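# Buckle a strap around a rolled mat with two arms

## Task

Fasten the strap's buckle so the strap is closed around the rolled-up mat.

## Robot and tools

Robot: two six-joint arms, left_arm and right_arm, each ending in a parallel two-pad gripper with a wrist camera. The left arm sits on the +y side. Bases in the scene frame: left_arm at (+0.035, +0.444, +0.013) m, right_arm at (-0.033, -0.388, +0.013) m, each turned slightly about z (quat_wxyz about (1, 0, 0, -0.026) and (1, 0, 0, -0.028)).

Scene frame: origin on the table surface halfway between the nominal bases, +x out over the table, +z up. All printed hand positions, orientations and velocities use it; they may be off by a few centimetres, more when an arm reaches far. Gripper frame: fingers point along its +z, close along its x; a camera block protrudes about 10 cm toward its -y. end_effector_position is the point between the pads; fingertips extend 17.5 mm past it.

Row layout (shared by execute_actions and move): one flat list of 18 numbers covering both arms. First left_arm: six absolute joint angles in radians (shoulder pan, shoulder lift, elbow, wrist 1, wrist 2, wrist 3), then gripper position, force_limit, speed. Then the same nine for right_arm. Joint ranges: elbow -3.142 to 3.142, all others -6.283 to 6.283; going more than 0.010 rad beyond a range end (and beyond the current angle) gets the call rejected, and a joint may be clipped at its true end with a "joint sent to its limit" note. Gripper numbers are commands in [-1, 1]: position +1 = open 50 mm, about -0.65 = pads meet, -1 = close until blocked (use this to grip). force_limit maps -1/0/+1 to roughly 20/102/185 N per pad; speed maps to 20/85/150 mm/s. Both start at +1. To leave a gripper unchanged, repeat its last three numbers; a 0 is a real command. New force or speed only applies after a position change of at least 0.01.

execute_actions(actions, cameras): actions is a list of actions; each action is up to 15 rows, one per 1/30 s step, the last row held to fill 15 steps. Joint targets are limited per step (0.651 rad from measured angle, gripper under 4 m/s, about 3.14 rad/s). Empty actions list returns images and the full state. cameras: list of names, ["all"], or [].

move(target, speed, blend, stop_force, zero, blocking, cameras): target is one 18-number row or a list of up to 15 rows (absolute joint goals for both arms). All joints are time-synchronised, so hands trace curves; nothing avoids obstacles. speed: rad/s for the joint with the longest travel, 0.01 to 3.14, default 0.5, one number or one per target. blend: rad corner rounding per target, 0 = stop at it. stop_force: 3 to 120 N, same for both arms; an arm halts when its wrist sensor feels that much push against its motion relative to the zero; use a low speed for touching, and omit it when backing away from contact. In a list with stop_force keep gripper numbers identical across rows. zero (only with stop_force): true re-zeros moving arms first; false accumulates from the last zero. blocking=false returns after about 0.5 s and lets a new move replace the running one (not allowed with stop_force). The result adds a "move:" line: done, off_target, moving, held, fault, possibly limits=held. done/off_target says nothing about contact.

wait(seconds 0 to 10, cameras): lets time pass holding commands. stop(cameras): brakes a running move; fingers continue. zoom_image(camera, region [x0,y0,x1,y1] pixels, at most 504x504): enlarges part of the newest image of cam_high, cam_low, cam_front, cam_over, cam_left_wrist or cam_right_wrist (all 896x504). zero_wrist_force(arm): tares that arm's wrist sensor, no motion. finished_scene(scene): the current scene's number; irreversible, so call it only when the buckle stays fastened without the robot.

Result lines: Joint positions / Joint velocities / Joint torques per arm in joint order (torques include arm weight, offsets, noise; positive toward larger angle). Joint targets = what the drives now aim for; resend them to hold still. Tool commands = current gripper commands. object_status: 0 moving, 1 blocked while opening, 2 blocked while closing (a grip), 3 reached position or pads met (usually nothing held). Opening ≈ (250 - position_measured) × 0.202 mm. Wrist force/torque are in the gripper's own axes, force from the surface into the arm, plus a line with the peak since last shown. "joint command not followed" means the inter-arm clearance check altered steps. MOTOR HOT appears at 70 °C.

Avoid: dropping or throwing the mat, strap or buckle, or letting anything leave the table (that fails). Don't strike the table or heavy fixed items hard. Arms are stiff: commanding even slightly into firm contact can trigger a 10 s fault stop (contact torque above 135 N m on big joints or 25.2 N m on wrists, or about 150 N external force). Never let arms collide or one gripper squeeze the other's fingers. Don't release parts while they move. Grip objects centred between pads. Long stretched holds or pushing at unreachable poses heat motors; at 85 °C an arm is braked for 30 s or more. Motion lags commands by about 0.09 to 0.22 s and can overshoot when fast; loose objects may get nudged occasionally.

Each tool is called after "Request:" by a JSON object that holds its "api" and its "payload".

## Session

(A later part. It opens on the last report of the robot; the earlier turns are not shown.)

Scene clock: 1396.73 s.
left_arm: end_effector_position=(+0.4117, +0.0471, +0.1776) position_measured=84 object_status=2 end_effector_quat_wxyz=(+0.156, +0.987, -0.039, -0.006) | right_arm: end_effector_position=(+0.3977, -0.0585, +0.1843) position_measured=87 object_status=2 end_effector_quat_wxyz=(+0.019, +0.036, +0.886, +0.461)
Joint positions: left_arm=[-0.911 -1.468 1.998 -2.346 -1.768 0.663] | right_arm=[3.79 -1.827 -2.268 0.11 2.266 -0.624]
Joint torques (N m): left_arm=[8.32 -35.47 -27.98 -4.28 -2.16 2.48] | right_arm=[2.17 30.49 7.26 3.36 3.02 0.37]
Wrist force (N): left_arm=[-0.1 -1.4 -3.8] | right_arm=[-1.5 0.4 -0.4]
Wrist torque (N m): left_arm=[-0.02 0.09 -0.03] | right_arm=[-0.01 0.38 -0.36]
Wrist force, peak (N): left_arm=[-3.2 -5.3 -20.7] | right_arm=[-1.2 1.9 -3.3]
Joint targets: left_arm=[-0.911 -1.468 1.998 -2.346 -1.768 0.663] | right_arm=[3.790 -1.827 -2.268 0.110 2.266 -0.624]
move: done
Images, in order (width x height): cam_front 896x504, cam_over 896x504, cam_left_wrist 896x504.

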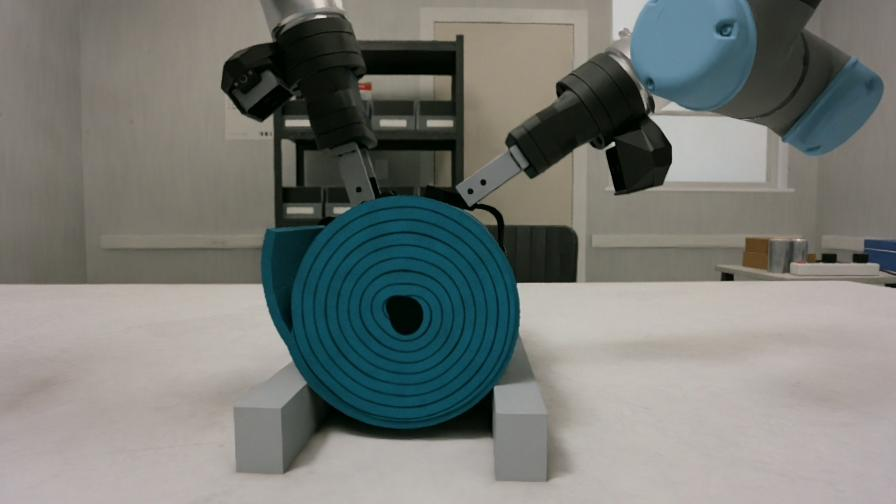

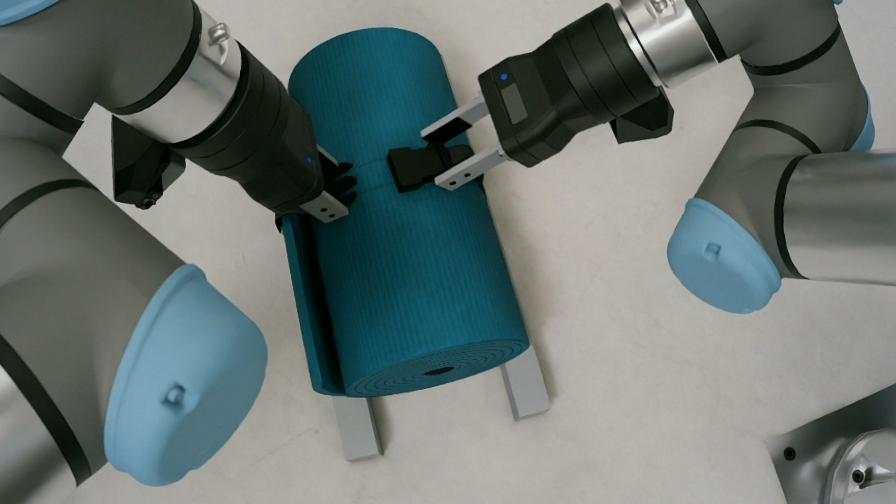

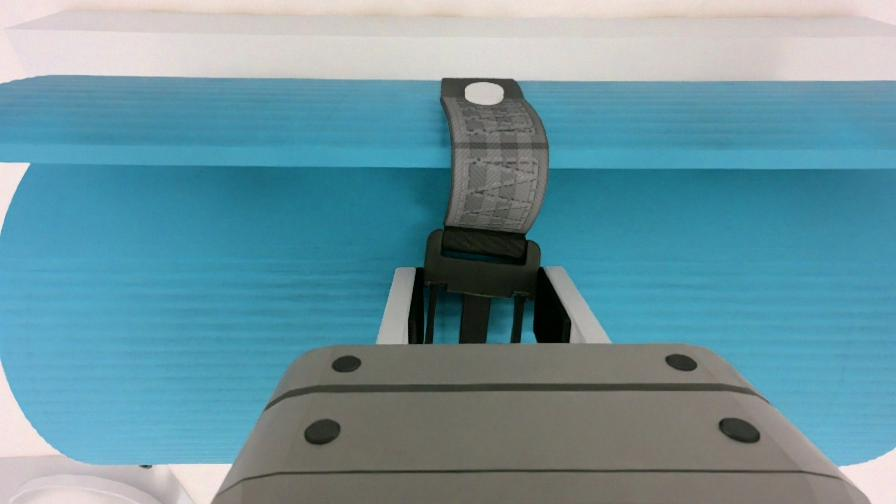

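Request:
{"api": "move", "payload": {"target": [-0.7967,-1.4484,2.163,-2.7532,-2.0068,0.6964,-1,-0.9,-1,3.7902,-1.8268,-2.2681,0.1098,2.2662,-0.6239,-1,-0.5,-1], "speed": 0.2, "stop_force": 50, "cameras": ["cam_front", "cam_over", "cam_left_wrist"]}}

Scene clock: 1413.23 s.
left_arm: end_effector_position=(+0.4121, +0.0519, +0.1753) position_measured=84 object_status=2 end_effector_quat_wxyz=(+0.309, +0.950, -0.038, -0.012) | right_arm: end_effector_position=(+0.3977, -0.0585, +0.1843) position_measured=87 object_status=2 end_effector_quat_wxyz=(+0.019, +0.036, +0.886, +0.461)
Joint positions: left_arm=[-0.797 -1.448 2.163 -2.753 -2.007 0.696] | right_arm=[3.79 -1.827 -2.268 0.11 2.266 -0.624]
Joint torques (N m): left_arm=[-7.55 -33.45 -26.95 -5.01 -0.75 -2.49] | right_arm=[2.87 28.02 7.36 4.66 2.94 0.47]
Wrist force (N): left_arm=[-0.9 -1.2 0.7] | right_arm=[-1.4 0.6 -0.1]
Wrist torque (N m): left_arm=[-0.14 0.20 -0.19] | right_arm=[0.03 0.37 -0.36]
Wrist force, peak (N): left_arm=[-14.9 -10.4 -42.1] | right_arm=[-1.7 0.7 -0.5]
Joint targets: left_arm=[-0.797 -1.448 2.163 -2.753 -2.007 0.696] | right_arm=[3.790 -1.827 -2.268 0.110 2.266 -0.624]
move: done
Images, in order (width x height): cam_front 896x504, cam_over 896x504, cam_left_wrist 896x504.

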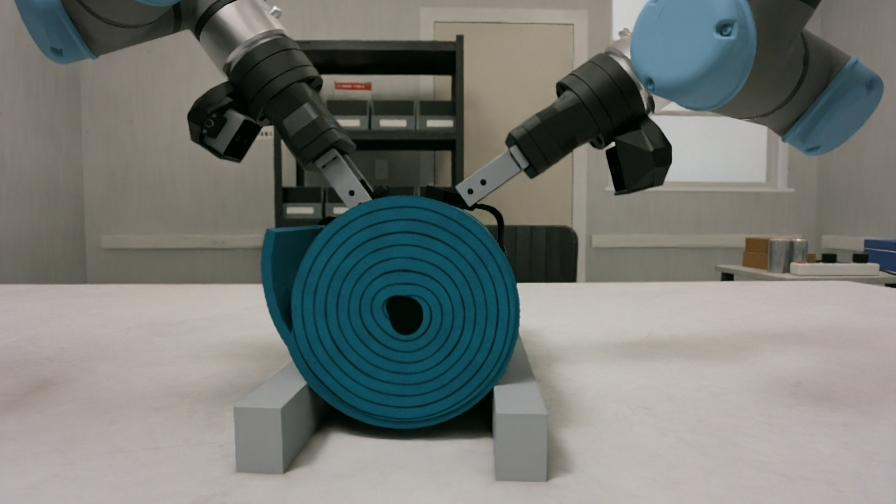

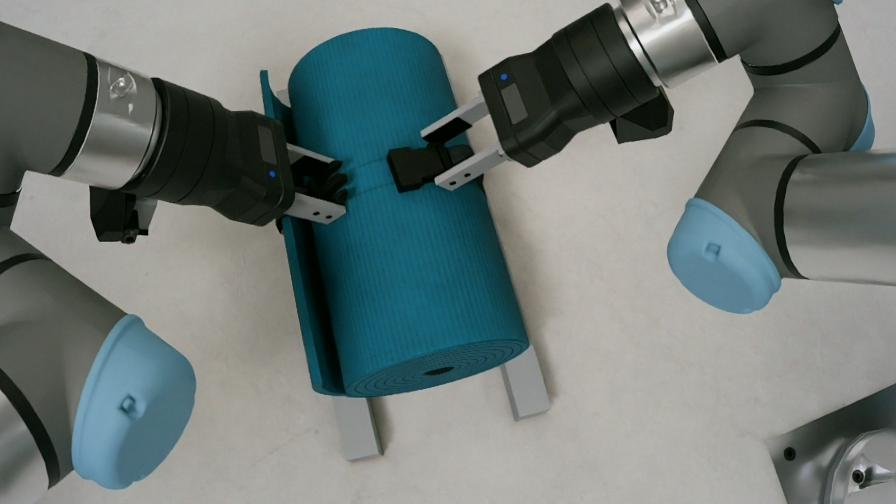

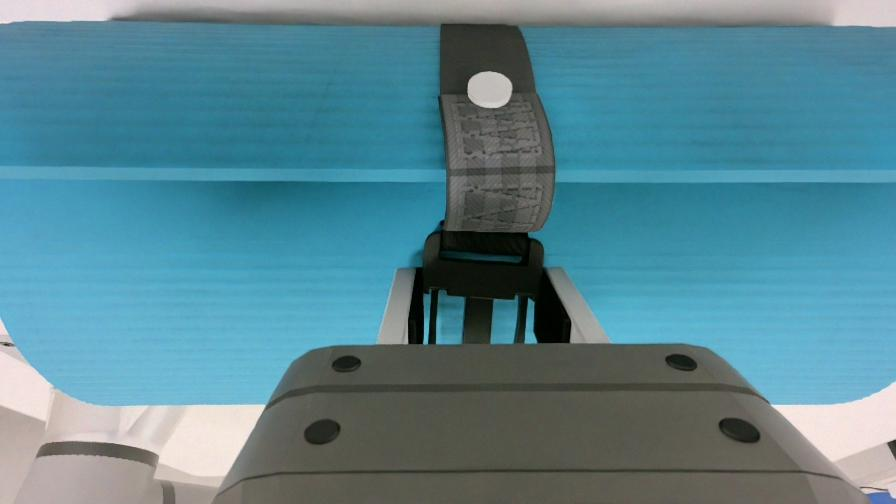

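Request:
{"api": "move", "payload": {"target": [-0.6824,-1.2826,2.2745,-3.2784,-2.2782,0.6418,-1,-0.9,-1,3.7902,-1.8268,-2.2681,0.1098,2.2662,-0.6239,-1,-0.5,-1], "speed": 0.25, "stop_force": 50, "cameras": ["cam_front", "cam_over", "cam_left_wrist"]}}

Request:
{"api": "zoom_image", "payload": {"camera": "cam_front", "region": [310, 130, 500, 240]}}

Scene clock: 1418.77 s.
left_arm: end_effector_position=(+0.4159, +0.0482, +0.1710) position_measured=84 object_status=2 end_effector_quat_wxyz=(+0.374, +0.927, -0.032, -0.016) | right_arm: end_effector_position=(+0.3977, -0.0585, +0.1843) position_measured=87 object_status=2 end_effector_quat_wxyz=(+0.019, +0.036, +0.886, +0.461)
Joint positions: left_arm=[-0.75 -1.381 2.209 -2.968 -2.118 0.674] | right_arm=[3.79 -1.827 -2.268 0.11 2.266 -0.624]
Joint torques (N m): left_arm=[-0.81 -3.17 -11.75 -4.64 0.63 2.52] | right_arm=[3.59 25.59 7.81 4.64 2.9 0.51]
Wrist force (N): left_arm=[-18.2 -5.1 -49.2] | right_arm=[-1.2 0.1 -0.3]
Wrist torque (N m): left_arm=[0.23 -0.45 -0.19] | right_arm=[0.02 0.38 -0.36]
Wrist force, peak (N): left_arm=[-23.5 -5.0 -63.2] | right_arm=[-1.8 0.5 -0.2]
Joint targets: left_arm=[-0.750 -1.381 2.209 -2.968 -2.118 0.674] | right_arm=[3.790 -1.827 -2.268 0.110 2.266 -0.624]
move: contact (left_arm); left_arm: the wrist 1 is farthest, 0.310 rad from its target
Images, in order (width x height): cam_front 896x504, cam_over 896x504, cam_left_wrist 896x504.

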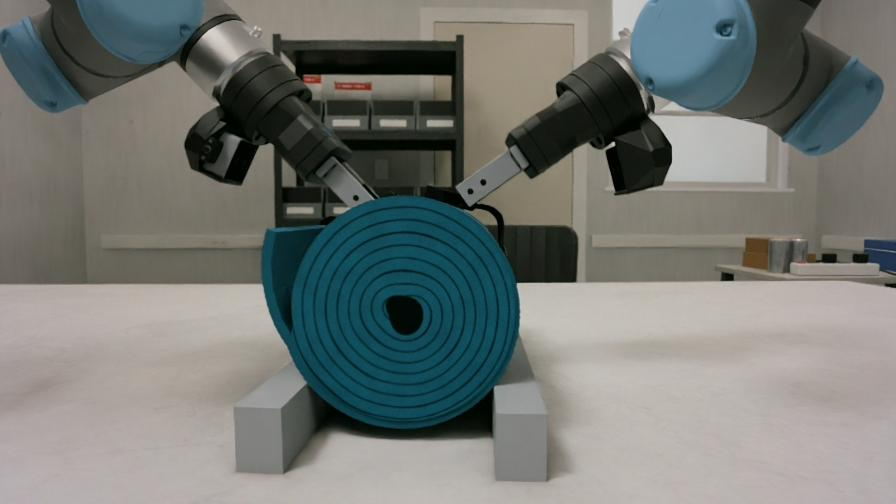

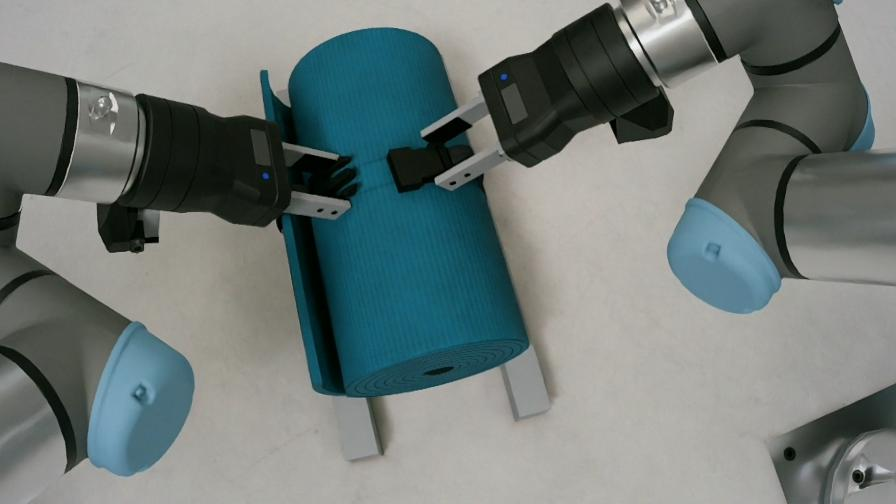

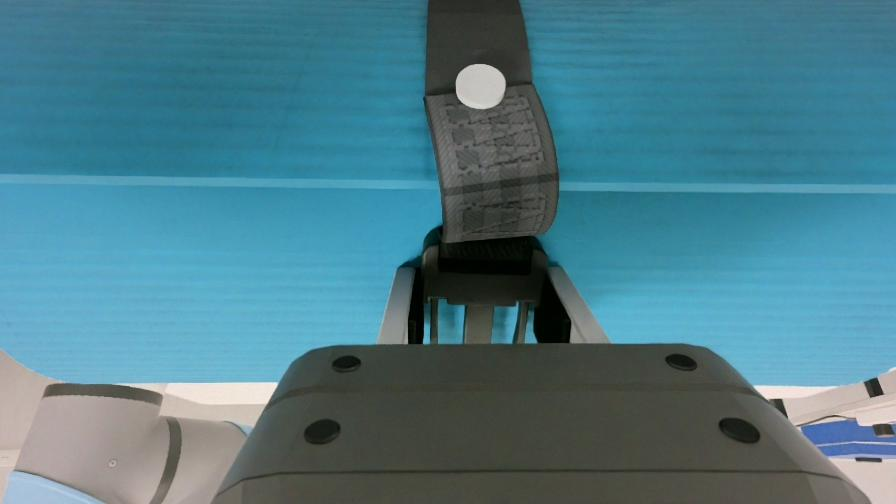

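Scaled by 2.653.

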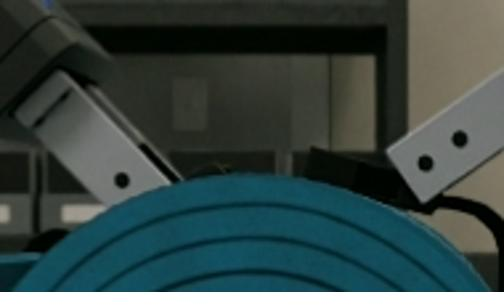

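Request:
{"api": "move", "payload": {"target": [[-0.7221,-1.3689,2.2423,-3.0620,-2.1785,0.6769,-1,-0.9,-1,3.7902,-1.8268,-2.2681,0.1098,2.2662,-0.6239,-1,-0.5,-1],[-0.6825,-1.2891,2.2730,-3.2704,-2.2781,0.6417,-1,-0.9,-1,3.7902,-1.8268,-2.2681,0.1098,2.2662,-0.6239,-1,-0.5,-1]], "speed": 0.25, "cameras": ["cam_front", "cam_over", "cam_left_wrist"]}}

Request:
{"api": "zoom_image", "payload": {"camera": "cam_front", "region": [310, 130, 500, 240]}}

Request:
{"api": "zoom_image", "payload": {"camera": "cam_over", "region": [270, 110, 510, 240]}}

Scene clock: 1470.83 s.
left_arm: end_effector_position=(+0.4124, +0.0559, +0.1736) position_measured=84 object_status=2 end_effector_quat_wxyz=(+0.461, +0.886, -0.035, -0.019) | right_arm: end_effector_position=(+0.3977, -0.0585, +0.1843) position_measured=87 object_status=2 end_effector_quat_wxyz=(+0.019, +0.036, +0.886, +0.461)
Joint positions: left_arm=[-0.682 -1.289 2.273 -3.27 -2.278 0.642] | right_arm=[3.79 -1.827 -2.268 0.11 2.266 -0.624]
Joint torques (N m): left_arm=[-7.06 -39.3 -22.09 -2.16 0.2 2.44] | right_arm=[4.42 22.87 7.37 4.58 2.87 0.66]
Wrist force (N): left_arm=[-0.7 -1.4 1.2] | right_arm=[-1.5 0.5 -0.2]
Wrist torque (N m): left_arm=[-0.18 0.24 -0.13] | right_arm=[0.04 0.38 -0.36]
Wrist force, peak (N): left_arm=[-18.2 -5.0 -49.7] | right_arm=[-1.7 0.4 -0.2]
Joint targets: left_arm=[-0.682 -1.289 2.273 -3.270 -2.278 0.642] | right_arm=[3.790 -1.827 -2.268 0.110 2.266 -0.624]
move: done
Images, in order (width x height): cam_front 896x504, cam_over 896x504, cam_left_wrist 896x504.

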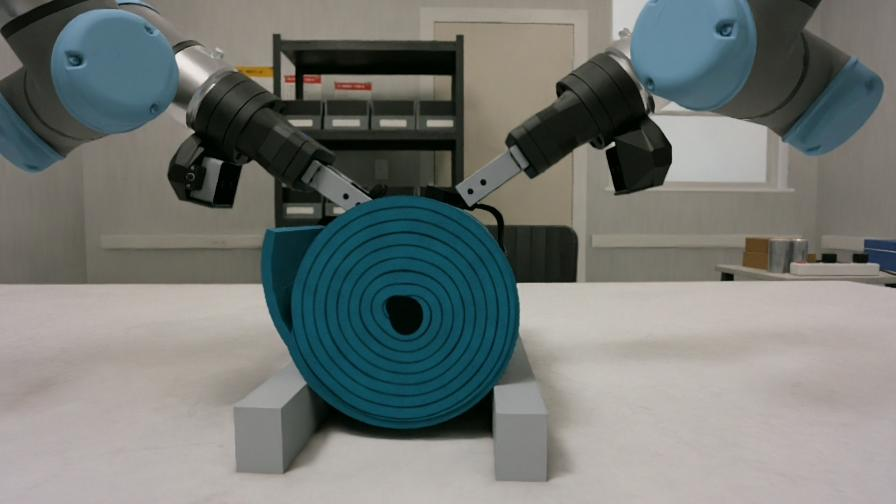

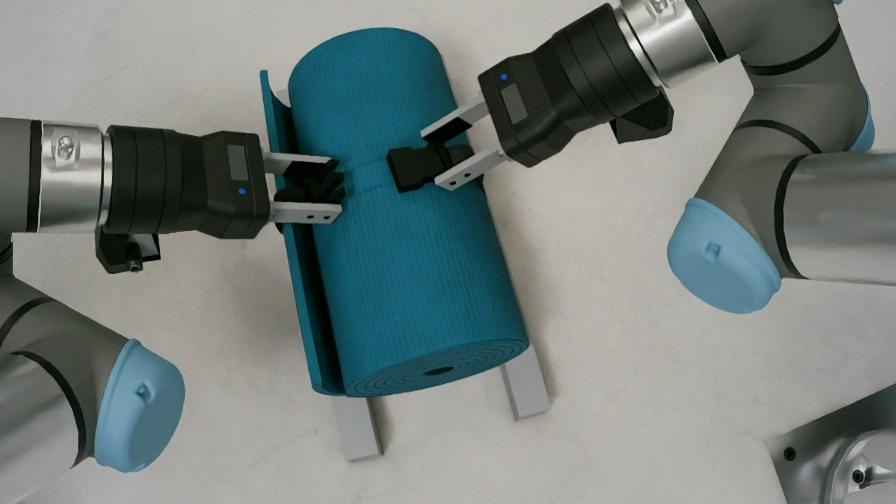

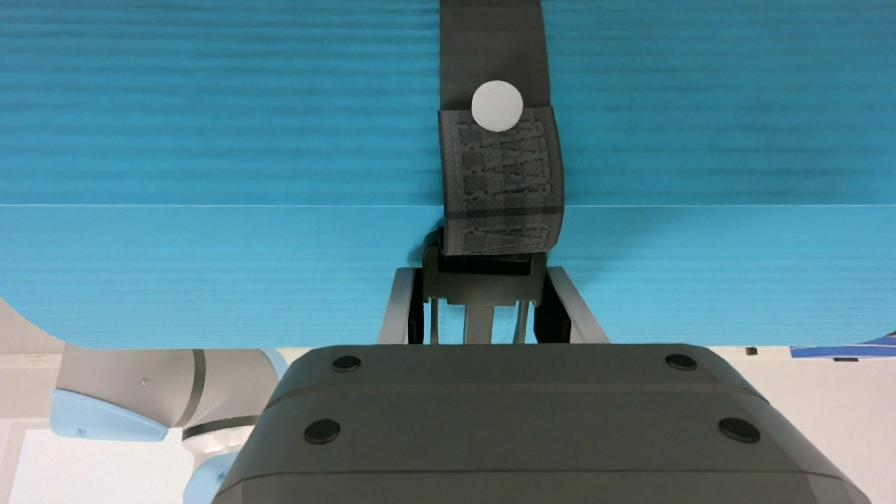

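Scaled by 2.653.

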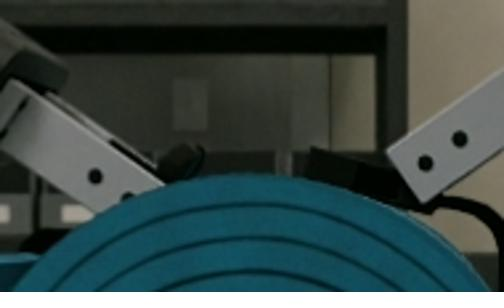

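Scaled by 2.100.

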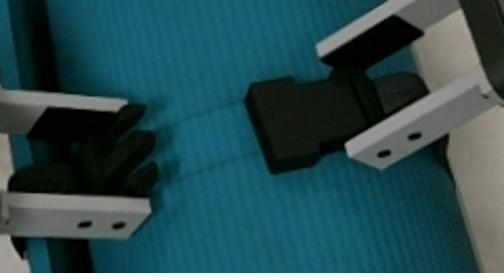

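Request:
{"api": "move", "payload": {"target": [[-0.6808,-1.3402,2.2601,-3.2053,-2.2792,0.6434,-1,-0.9,-1,3.7902,-1.8268,-2.2681,0.1098,2.2662,-0.6239,-1,-0.5,-1],[-0.8196,-1.5137,2.0921,-2.5821,-1.9634,0.6916,-1,-0.9,-1,3.7902,-1.8268,-2.2681,0.1098,2.2662,-0.6239,-1,-0.5,-1],[-0.9594,-1.4788,1.8653,-2.1120,-1.6849,0.6302,-1,-0.9,-1,3.7902,-1.8268,-2.2681,0.1098,2.2662,-0.6239,-1,-0.5,-1]], "speed": 0.4, "blend": [0.03,0.1,0], "cameras": ["cam_front", "cam_over", "cam_left_wrist", "cam_right_wrist"]}}

Request:
{"api": "zoom_image", "payload": {"camera": "cam_front", "region": [310, 130, 500, 240]}}

Request:
{"api": "zoom_image", "payload": {"camera": "cam_over", "region": [270, 110, 510, 240]}}

Scene clock: 1516.80 s.
left_arm: end_effector_position=(+0.4101, +0.0406, +0.2115) position_measured=84 object_status=2 end_effector_quat_wxyz=(+0.096, +0.995, -0.040, -0.004) | right_arm: end_effector_position=(+0.3977, -0.0585, +0.1843) position_measured=87 object_status=2 end_effector_quat_wxyz=(+0.019, +0.036, +0.886, +0.461)
Joint positions: left_arm=[-0.959 -1.479 1.865 -2.112 -1.685 0.63] | right_arm=[3.79 -1.827 -2.268 0.11 2.266 -0.624]
Joint torques (N m): left_arm=[9.17 -40.41 -24.62 -3.12 -0.43 2.42] | right_arm=[5.22 20.31 7.72 4.41 2.74 0.78]
Wrist force (N): left_arm=[-0.2 -1.4 4.3] | right_arm=[-1.1 0.2 -0.6]
Wrist torque (N m): left_arm=[0.02 0.09 0.01] | right_arm=[0.04 0.35 -0.36]
Wrist force, peak (N): left_arm=[0.0 -1.6 4.4] | right_arm=[-1.7 0.4 0.0]
Joint targets: left_arm=[-0.959 -1.479 1.865 -2.112 -1.685 0.630] | right_arm=[3.790 -1.827 -2.268 0.110 2.266 -0.624]
move: done
Images, in order (width x height): cam_front 896x504, cam_over 896x504, cam_left_wrist 896x504, cam_right_wrist 896x504.

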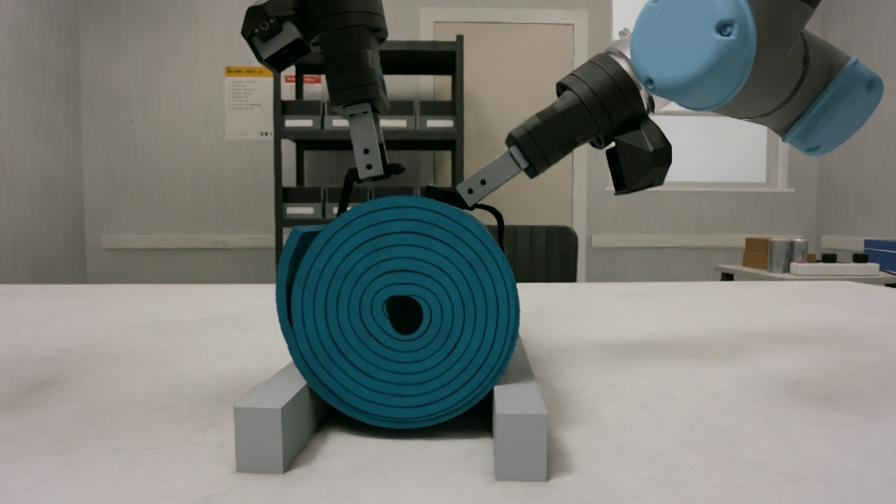

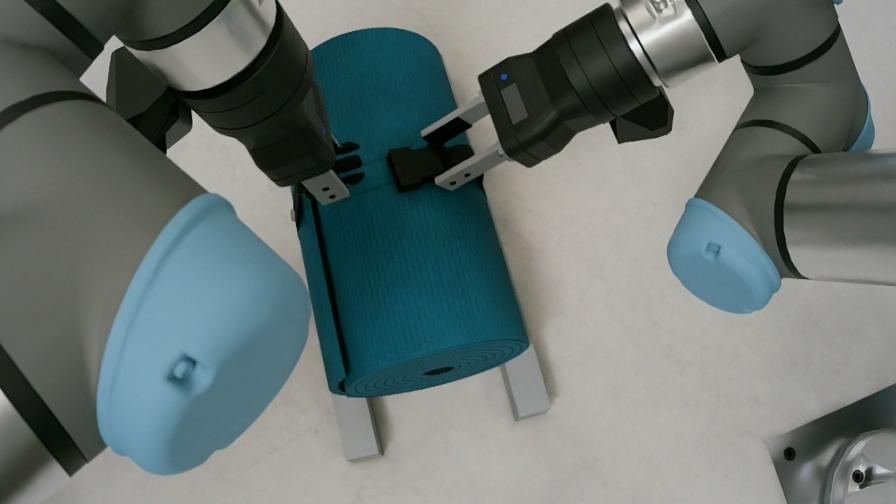

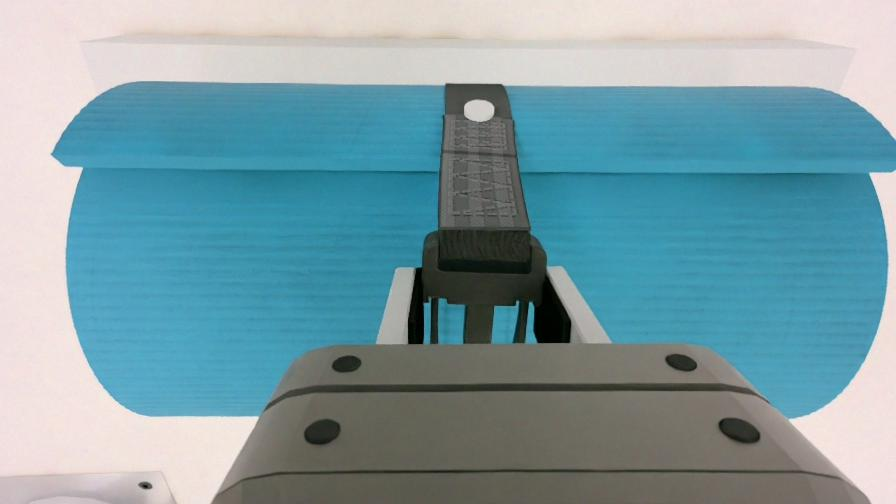

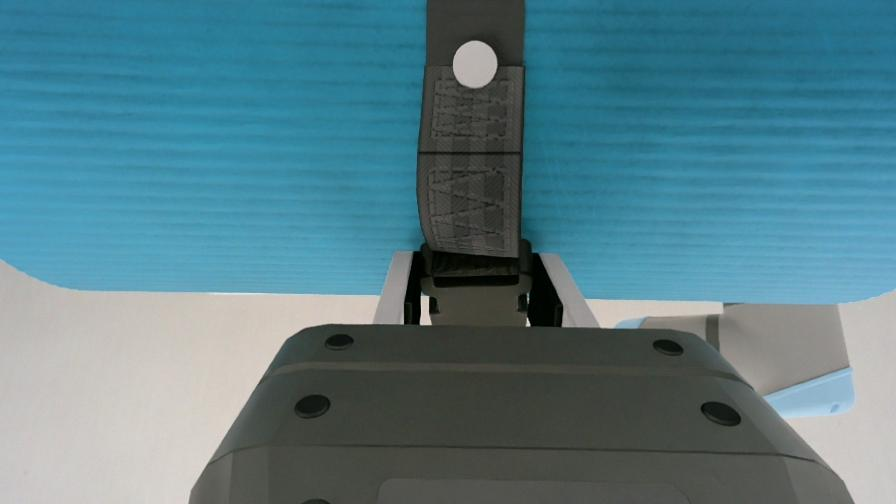

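Scaled by 2.653.

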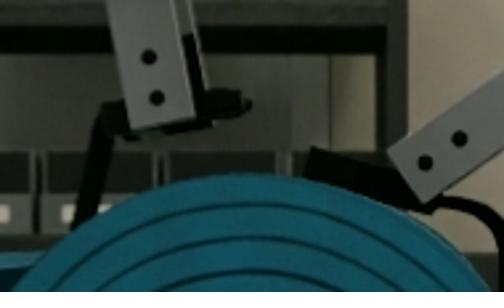

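Scaled by 2.100.

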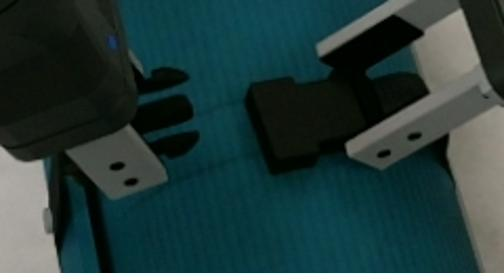

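Request:
{"api": "move", "payload": {"target": [[-0.9594,-1.4788,1.8653,-2.1120,-1.6849,0.6302,-0.98,-0.6,-1,3.7902,-1.8268,-2.2681,0.1098,2.2662,-0.6239,-1,-0.5,-1],[-1.0215,-1.4114,1.7267,-1.8861,-1.5708,0.5771,-0.98,-0.6,-1,3.7902,-1.8268,-2.2681,0.1098,2.2662,-0.6239,-1,-0.5,-1],[-1.0789,-1.3083,1.5875,-1.6676,-1.4674,0.5102,-0.98,-0.6,-1,3.7902,-1.8268,-2.2681,0.1098,2.2662,-0.6239,-1,-0.5,-1]], "speed": 0.25, "blend": [0,0.05,0], "cameras": ["cam_front", "cam_over", "cam_left_wrist"]}}

Request:
{"api": "zoom_image", "payload": {"camera": "cam_front", "region": [310, 130, 500, 240]}}

Request:
{"api": "zoom_image", "payload": {"camera": "cam_over", "region": [270, 110, 510, 240]}}

Scene clock: 1590.33 s.
left_arm: end_effector_position=(+0.4094, +0.0244, +0.2060) position_measured=86 object_status=2 end_effector_quat_wxyz=(-0.104, +0.994, -0.040, +0.004) | right_arm: end_effector_position=(+0.3977, -0.0585, +0.1843) position_measured=87 object_status=2 end_effector_quat_wxyz=(+0.019, +0.036, +0.886, +0.461)
Joint positions: left_arm=[-1.079 -1.308 1.588 -1.668 -1.467 0.51] | right_arm=[3.79 -1.827 -2.268 0.11 2.266 -0.624]
Joint torques (N m): left_arm=[9.1 -45.13 -20.76 -3.76 -1.14 2.24] | right_arm=[5.13 19.16 8.14 3.76 2.67 0.82]
Wrist force (N): left_arm=[-0.3 1.2 1.8] | right_arm=[-1.6 -3.3 0.7]
Wrist torque (N m): left_arm=[0.23 0.10 0.07] | right_arm=[-0.04 0.38 -0.38]
Wrist force, peak (N): left_arm=[-0.1 -0.4 7.4] | right_arm=[-1.6 -3.4 0.7]
Joint targets: left_arm=[-1.079 -1.308 1.587 -1.668 -1.467 0.510] | right_arm=[3.790 -1.827 -2.268 0.110 2.266 -0.624]
move: done
Images, in order (width x height): cam_front 896x504, cam_over 896x504, cam_left_wrist 896x504.

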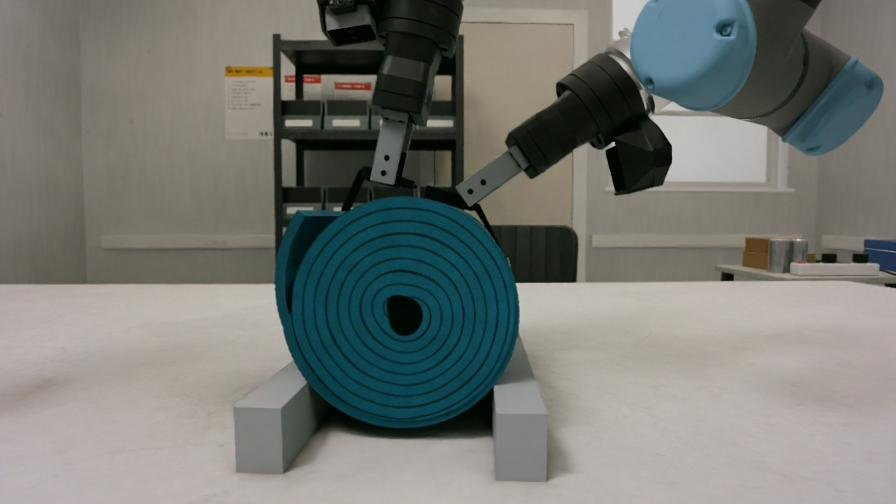

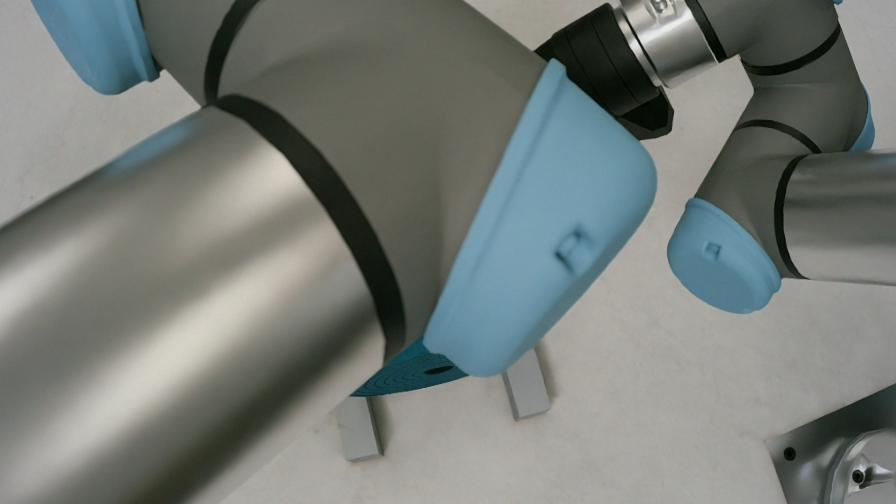

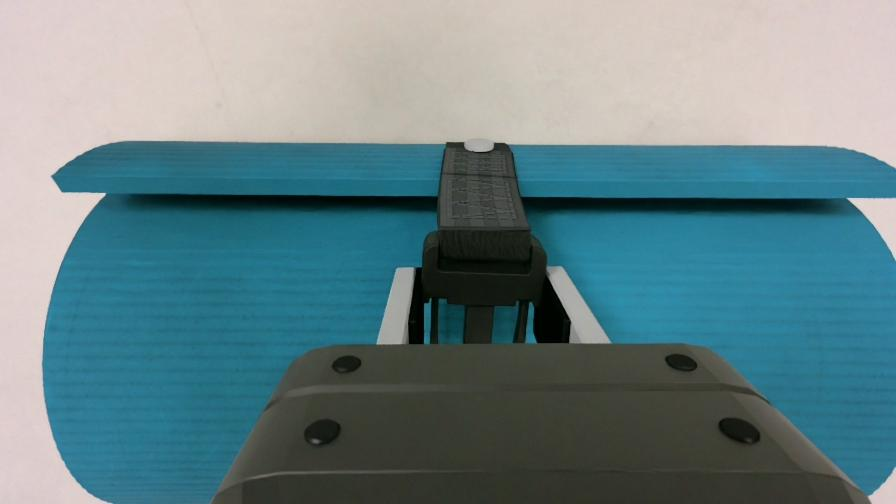

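Scaled by 2.653.

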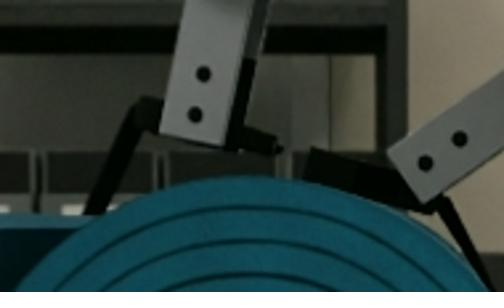

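Scaled by 2.100.

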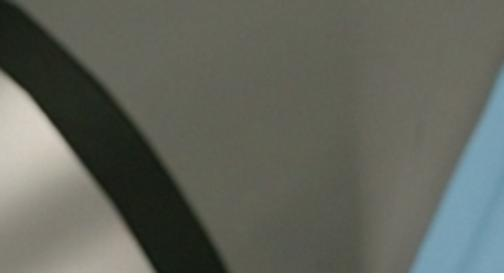

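Request:
{"api": "wait", "payload": {"seconds": 0, "cameras": ["cam_high", "cam_low", "cam_right_wrist", "cam_front"]}}

Scene clock: 1596.77 s.
left_arm: end_effector_position=(+0.4095, +0.0245, +0.2060) position_measured=86 object_status=2 end_effector_quat_wxyz=(-0.104, +0.994, -0.040, +0.004) | right_arm: end_effector_position=(+0.3977, -0.0585, +0.1843) position_measured=87 object_status=2 end_effector_quat_wxyz=(+0.019, +0.036, +0.886, +0.461)
Joint positions: left_arm=[-1.079 -1.308 1.588 -1.668 -1.467 0.51] | right_arm=[3.79 -1.827 -2.268 0.11 2.266 -0.624]
Joint torques (N m): left_arm=[8.65 -48.1 -28.32 -0.69 1.71 2.21] | right_arm=[5.19 20.42 8.02 2.77 2.64 0.94]
Wrist force (N): left_arm=[-0.1 1.1 1.5] | right_arm=[-1.6 -3.1 0.4]
Wrist torque (N m): left_arm=[0.22 0.08 0.07] | right_arm=[-0.04 0.38 -0.37]
Wrist force, peak (N): left_arm=[0.0 1.3 1.9] | right_arm=[-1.6 -3.4 0.6]
Joint targets: left_arm=[-1.079 -1.308 1.587 -1.668 -1.467 0.510] | right_arm=[3.790 -1.827 -2.268 0.110 2.266 -0.624]
Tool commands: left_gripper/position=-0.98 left_gripper/force_limit=-0.6 left_gripper/speed=-1.0 right_gripper/position=-1.0 right_gripper/force_limit=-0.5 right_gripper/speed=-1.0
Images, in order (width x height): cam_high 896x504, cam_low 896x504, cam_front 896x504, cam_right_wrist 896x504.

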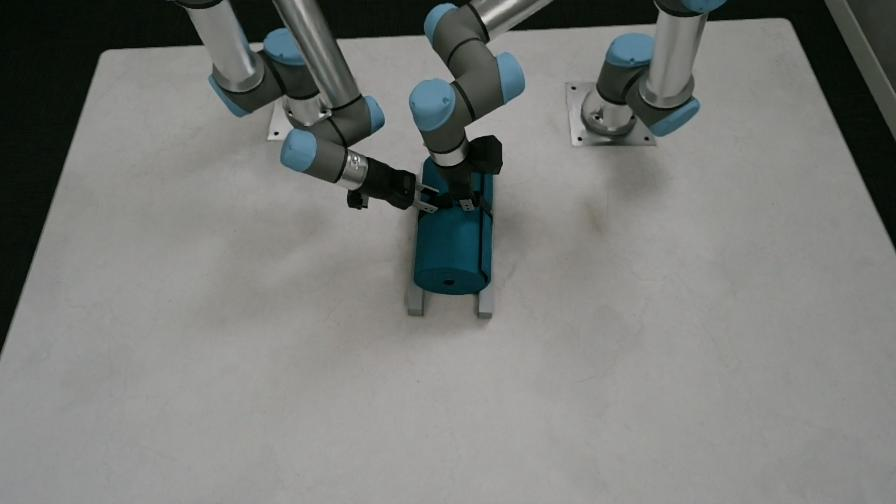

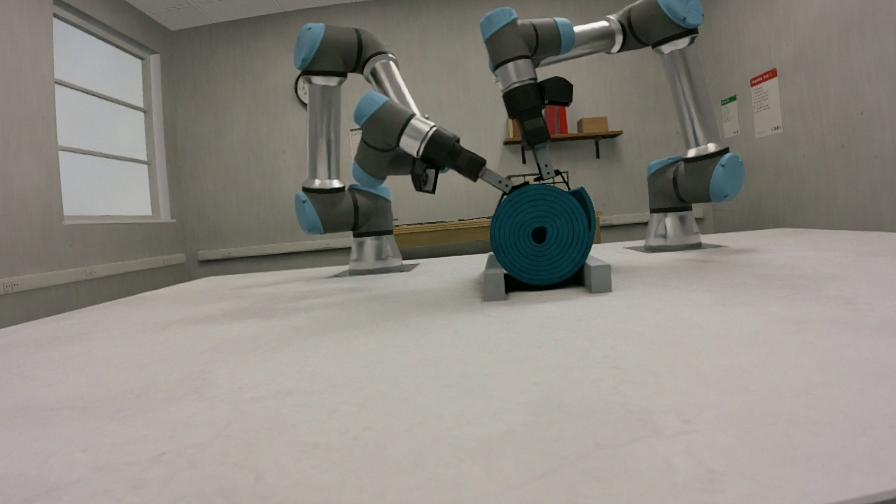

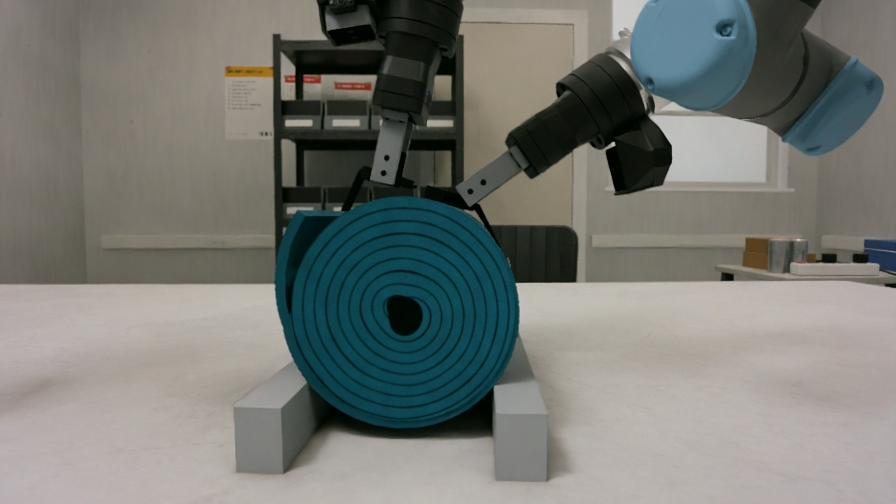

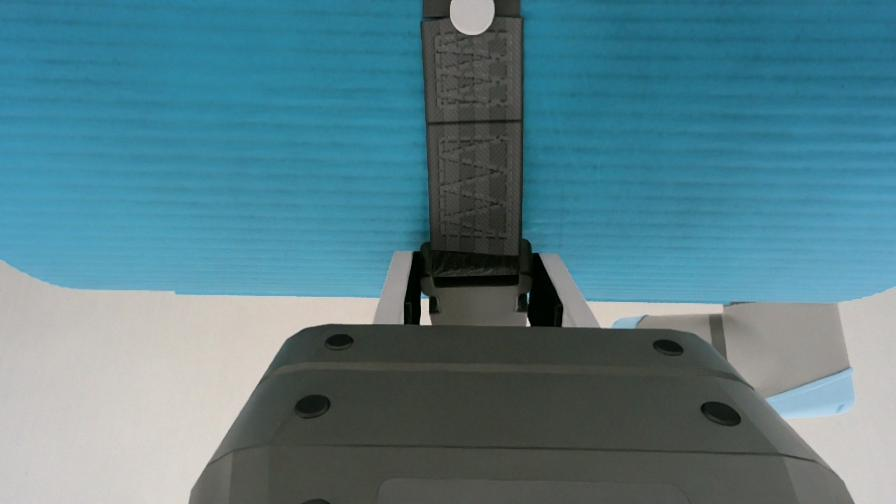

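Request:
{"api": "zoom_image", "payload": {"camera": "cam_high", "region": [400, 160, 520, 240]}}

Request:
{"api": "zoom_image", "payload": {"camera": "cam_low", "region": [470, 120, 620, 210]}}

Request:
{"api": "zoom_image", "payload": {"camera": "cam_front", "region": [370, 160, 470, 220]}}

Scaled by 4.200.

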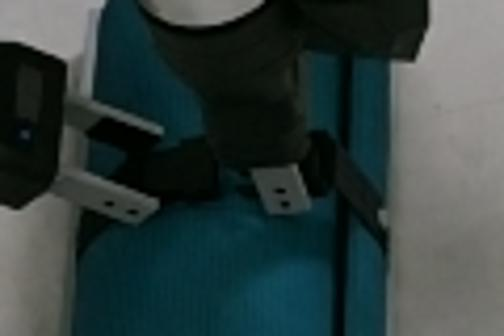

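Scaled by 3.360.

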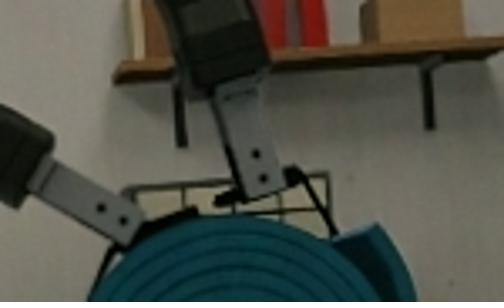

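Scaled by 5.040.

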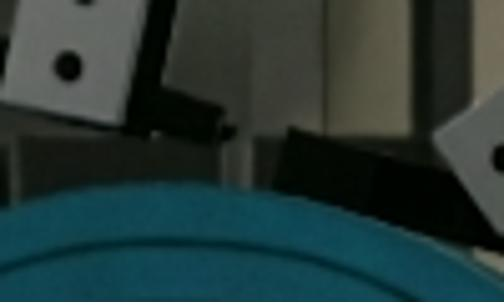

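Request:
{"api": "move", "payload": {"target": [-1.0824,-1.2993,1.5844,-1.6730,-1.4680,0.5068,-0.98,-0.6,-1,3.7902,-1.8268,-2.2681,0.1098,2.2662,-0.6239,-1,-0.5,-1], "speed": 0.03, "stop_force": 10, "cameras": ["cam_front"]}}

Request:
{"api": "zoom_image", "payload": {"camera": "cam_front", "region": [370, 160, 470, 220]}}

Scene clock: 1630.23 s.
left_arm: end_effector_position=(+0.4091, +0.0205, +0.2028) position_measured=86 object_status=2 end_effector_quat_wxyz=(-0.104, +0.994, -0.040, +0.004) | right_arm: end_effector_position=(+0.3977, -0.0585, +0.1843) position_measured=87 object_status=2 end_effector_quat_wxyz=(+0.019, +0.036, +0.886, +0.461)
Joint positions: left_arm=[-1.082 -1.299 1.584 -1.673 -1.468 0.507] | right_arm=[3.79 -1.827 -2.268 0.11 2.266 -0.624]
Joint torques (N m): left_arm=[6.69 -47.69 -20.24 -0.62 -0.36 2.25] | right_arm=[5.61 23.87 8.27 2.81 2.5 1.05]
Wrist force (N): left_arm=[-0.1 1.1 1.0] | right_arm=[-1.6 -3.0 0.5]
Wrist torque (N m): left_arm=[0.24 0.07 0.11] | right_arm=[-0.03 0.37 -0.37]
Wrist force, peak (N): left_arm=[-0.3 1.4 1.9] | right_arm=[-1.7 -3.4 0.5]
Joint targets: left_arm=[-1.082 -1.299 1.584 -1.673 -1.468 0.507] | right_arm=[3.790 -1.827 -2.268 0.110 2.266 -0.624]
move: done
Images, in order (width x height): cam_front 896x504.

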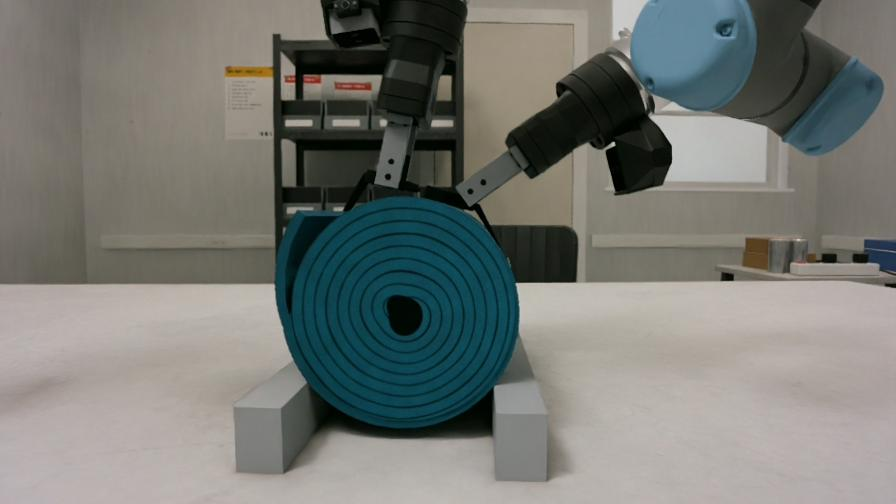

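Scaled by 5.040.

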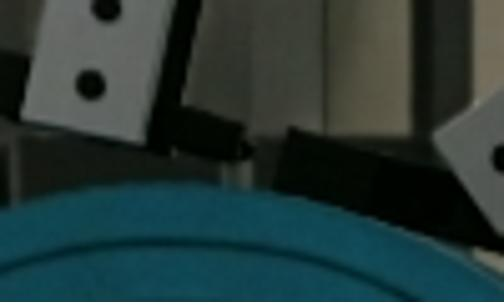

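Request:
{"api": "move", "payload": {"target": [-1.0871,-1.2883,1.5741,-1.6732,-1.4689,0.5021,-0.98,-0.6,-1,3.7902,-1.8268,-2.2681,0.1098,2.2662,-0.6239,-1,-0.5,-1], "speed": 0.02, "stop_force": 8, "cameras": ["cam_front"]}}

Request:
{"api": "zoom_image", "payload": {"camera": "cam_front", "region": [370, 160, 470, 220]}}

Scene clock: 1635.73 s.
left_arm: end_effector_position=(+0.4087, +0.0153, +0.2013) position_measured=86 object_status=2 end_effector_quat_wxyz=(-0.105, +0.994, -0.040, +0.004) | right_arm: end_effector_position=(+0.3977, -0.0585, +0.1842) position_measured=87 object_status=2 end_effector_quat_wxyz=(+0.019, +0.036, +0.886, +0.461)
Joint positions: left_arm=[-1.087 -1.289 1.575 -1.673 -1.469 0.502] | right_arm=[3.79 -1.827 -2.268 0.11 2.266 -0.624]
Joint torques (N m): left_arm=[5.56 -47.66 -19.49 -5.64 -2.29 2.61] | right_arm=[5.33 26.1 24.94 6.04 2.42 1.03]
Wrist force (N): left_arm=[0.3 -5.2 1.4] | right_arm=[-1.0 -7.9 -3.3]
Wrist torque (N m): left_arm=[0.17 0.08 0.04] | right_arm=[-0.09 0.34 -0.34]
Wrist force, peak (N): left_arm=[0.7 -11.3 1.1] | right_arm=[-0.7 -12.8 -7.0]
Joint targets: left_arm=[-1.087 -1.289 1.575 -1.673 -1.469 0.502] | right_arm=[3.790 -1.827 -2.268 0.110 2.266 -0.624]
move: contact (left_arm)
Images, in order (width x height): cam_front 896x504.

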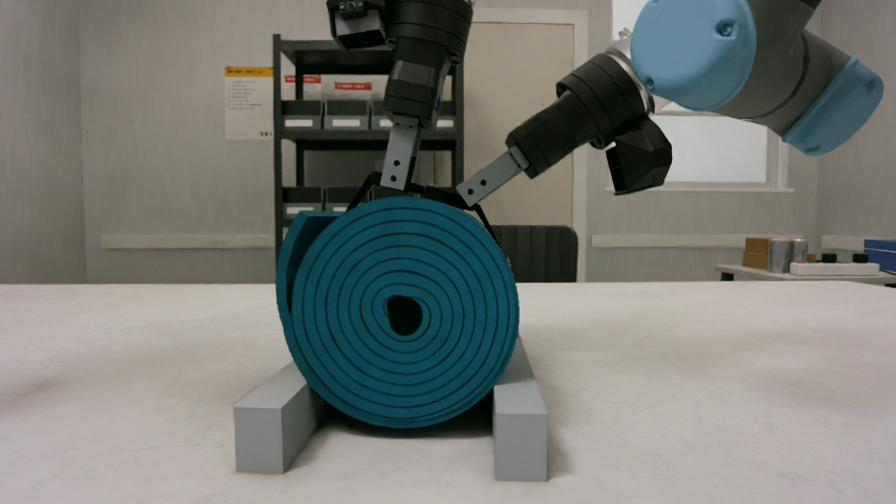

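Scaled by 5.040.

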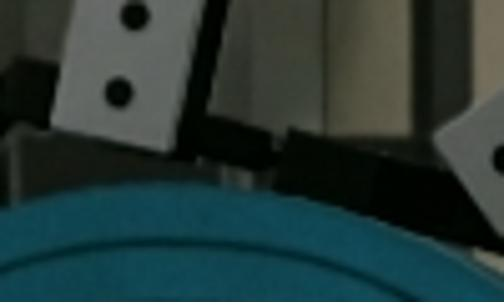

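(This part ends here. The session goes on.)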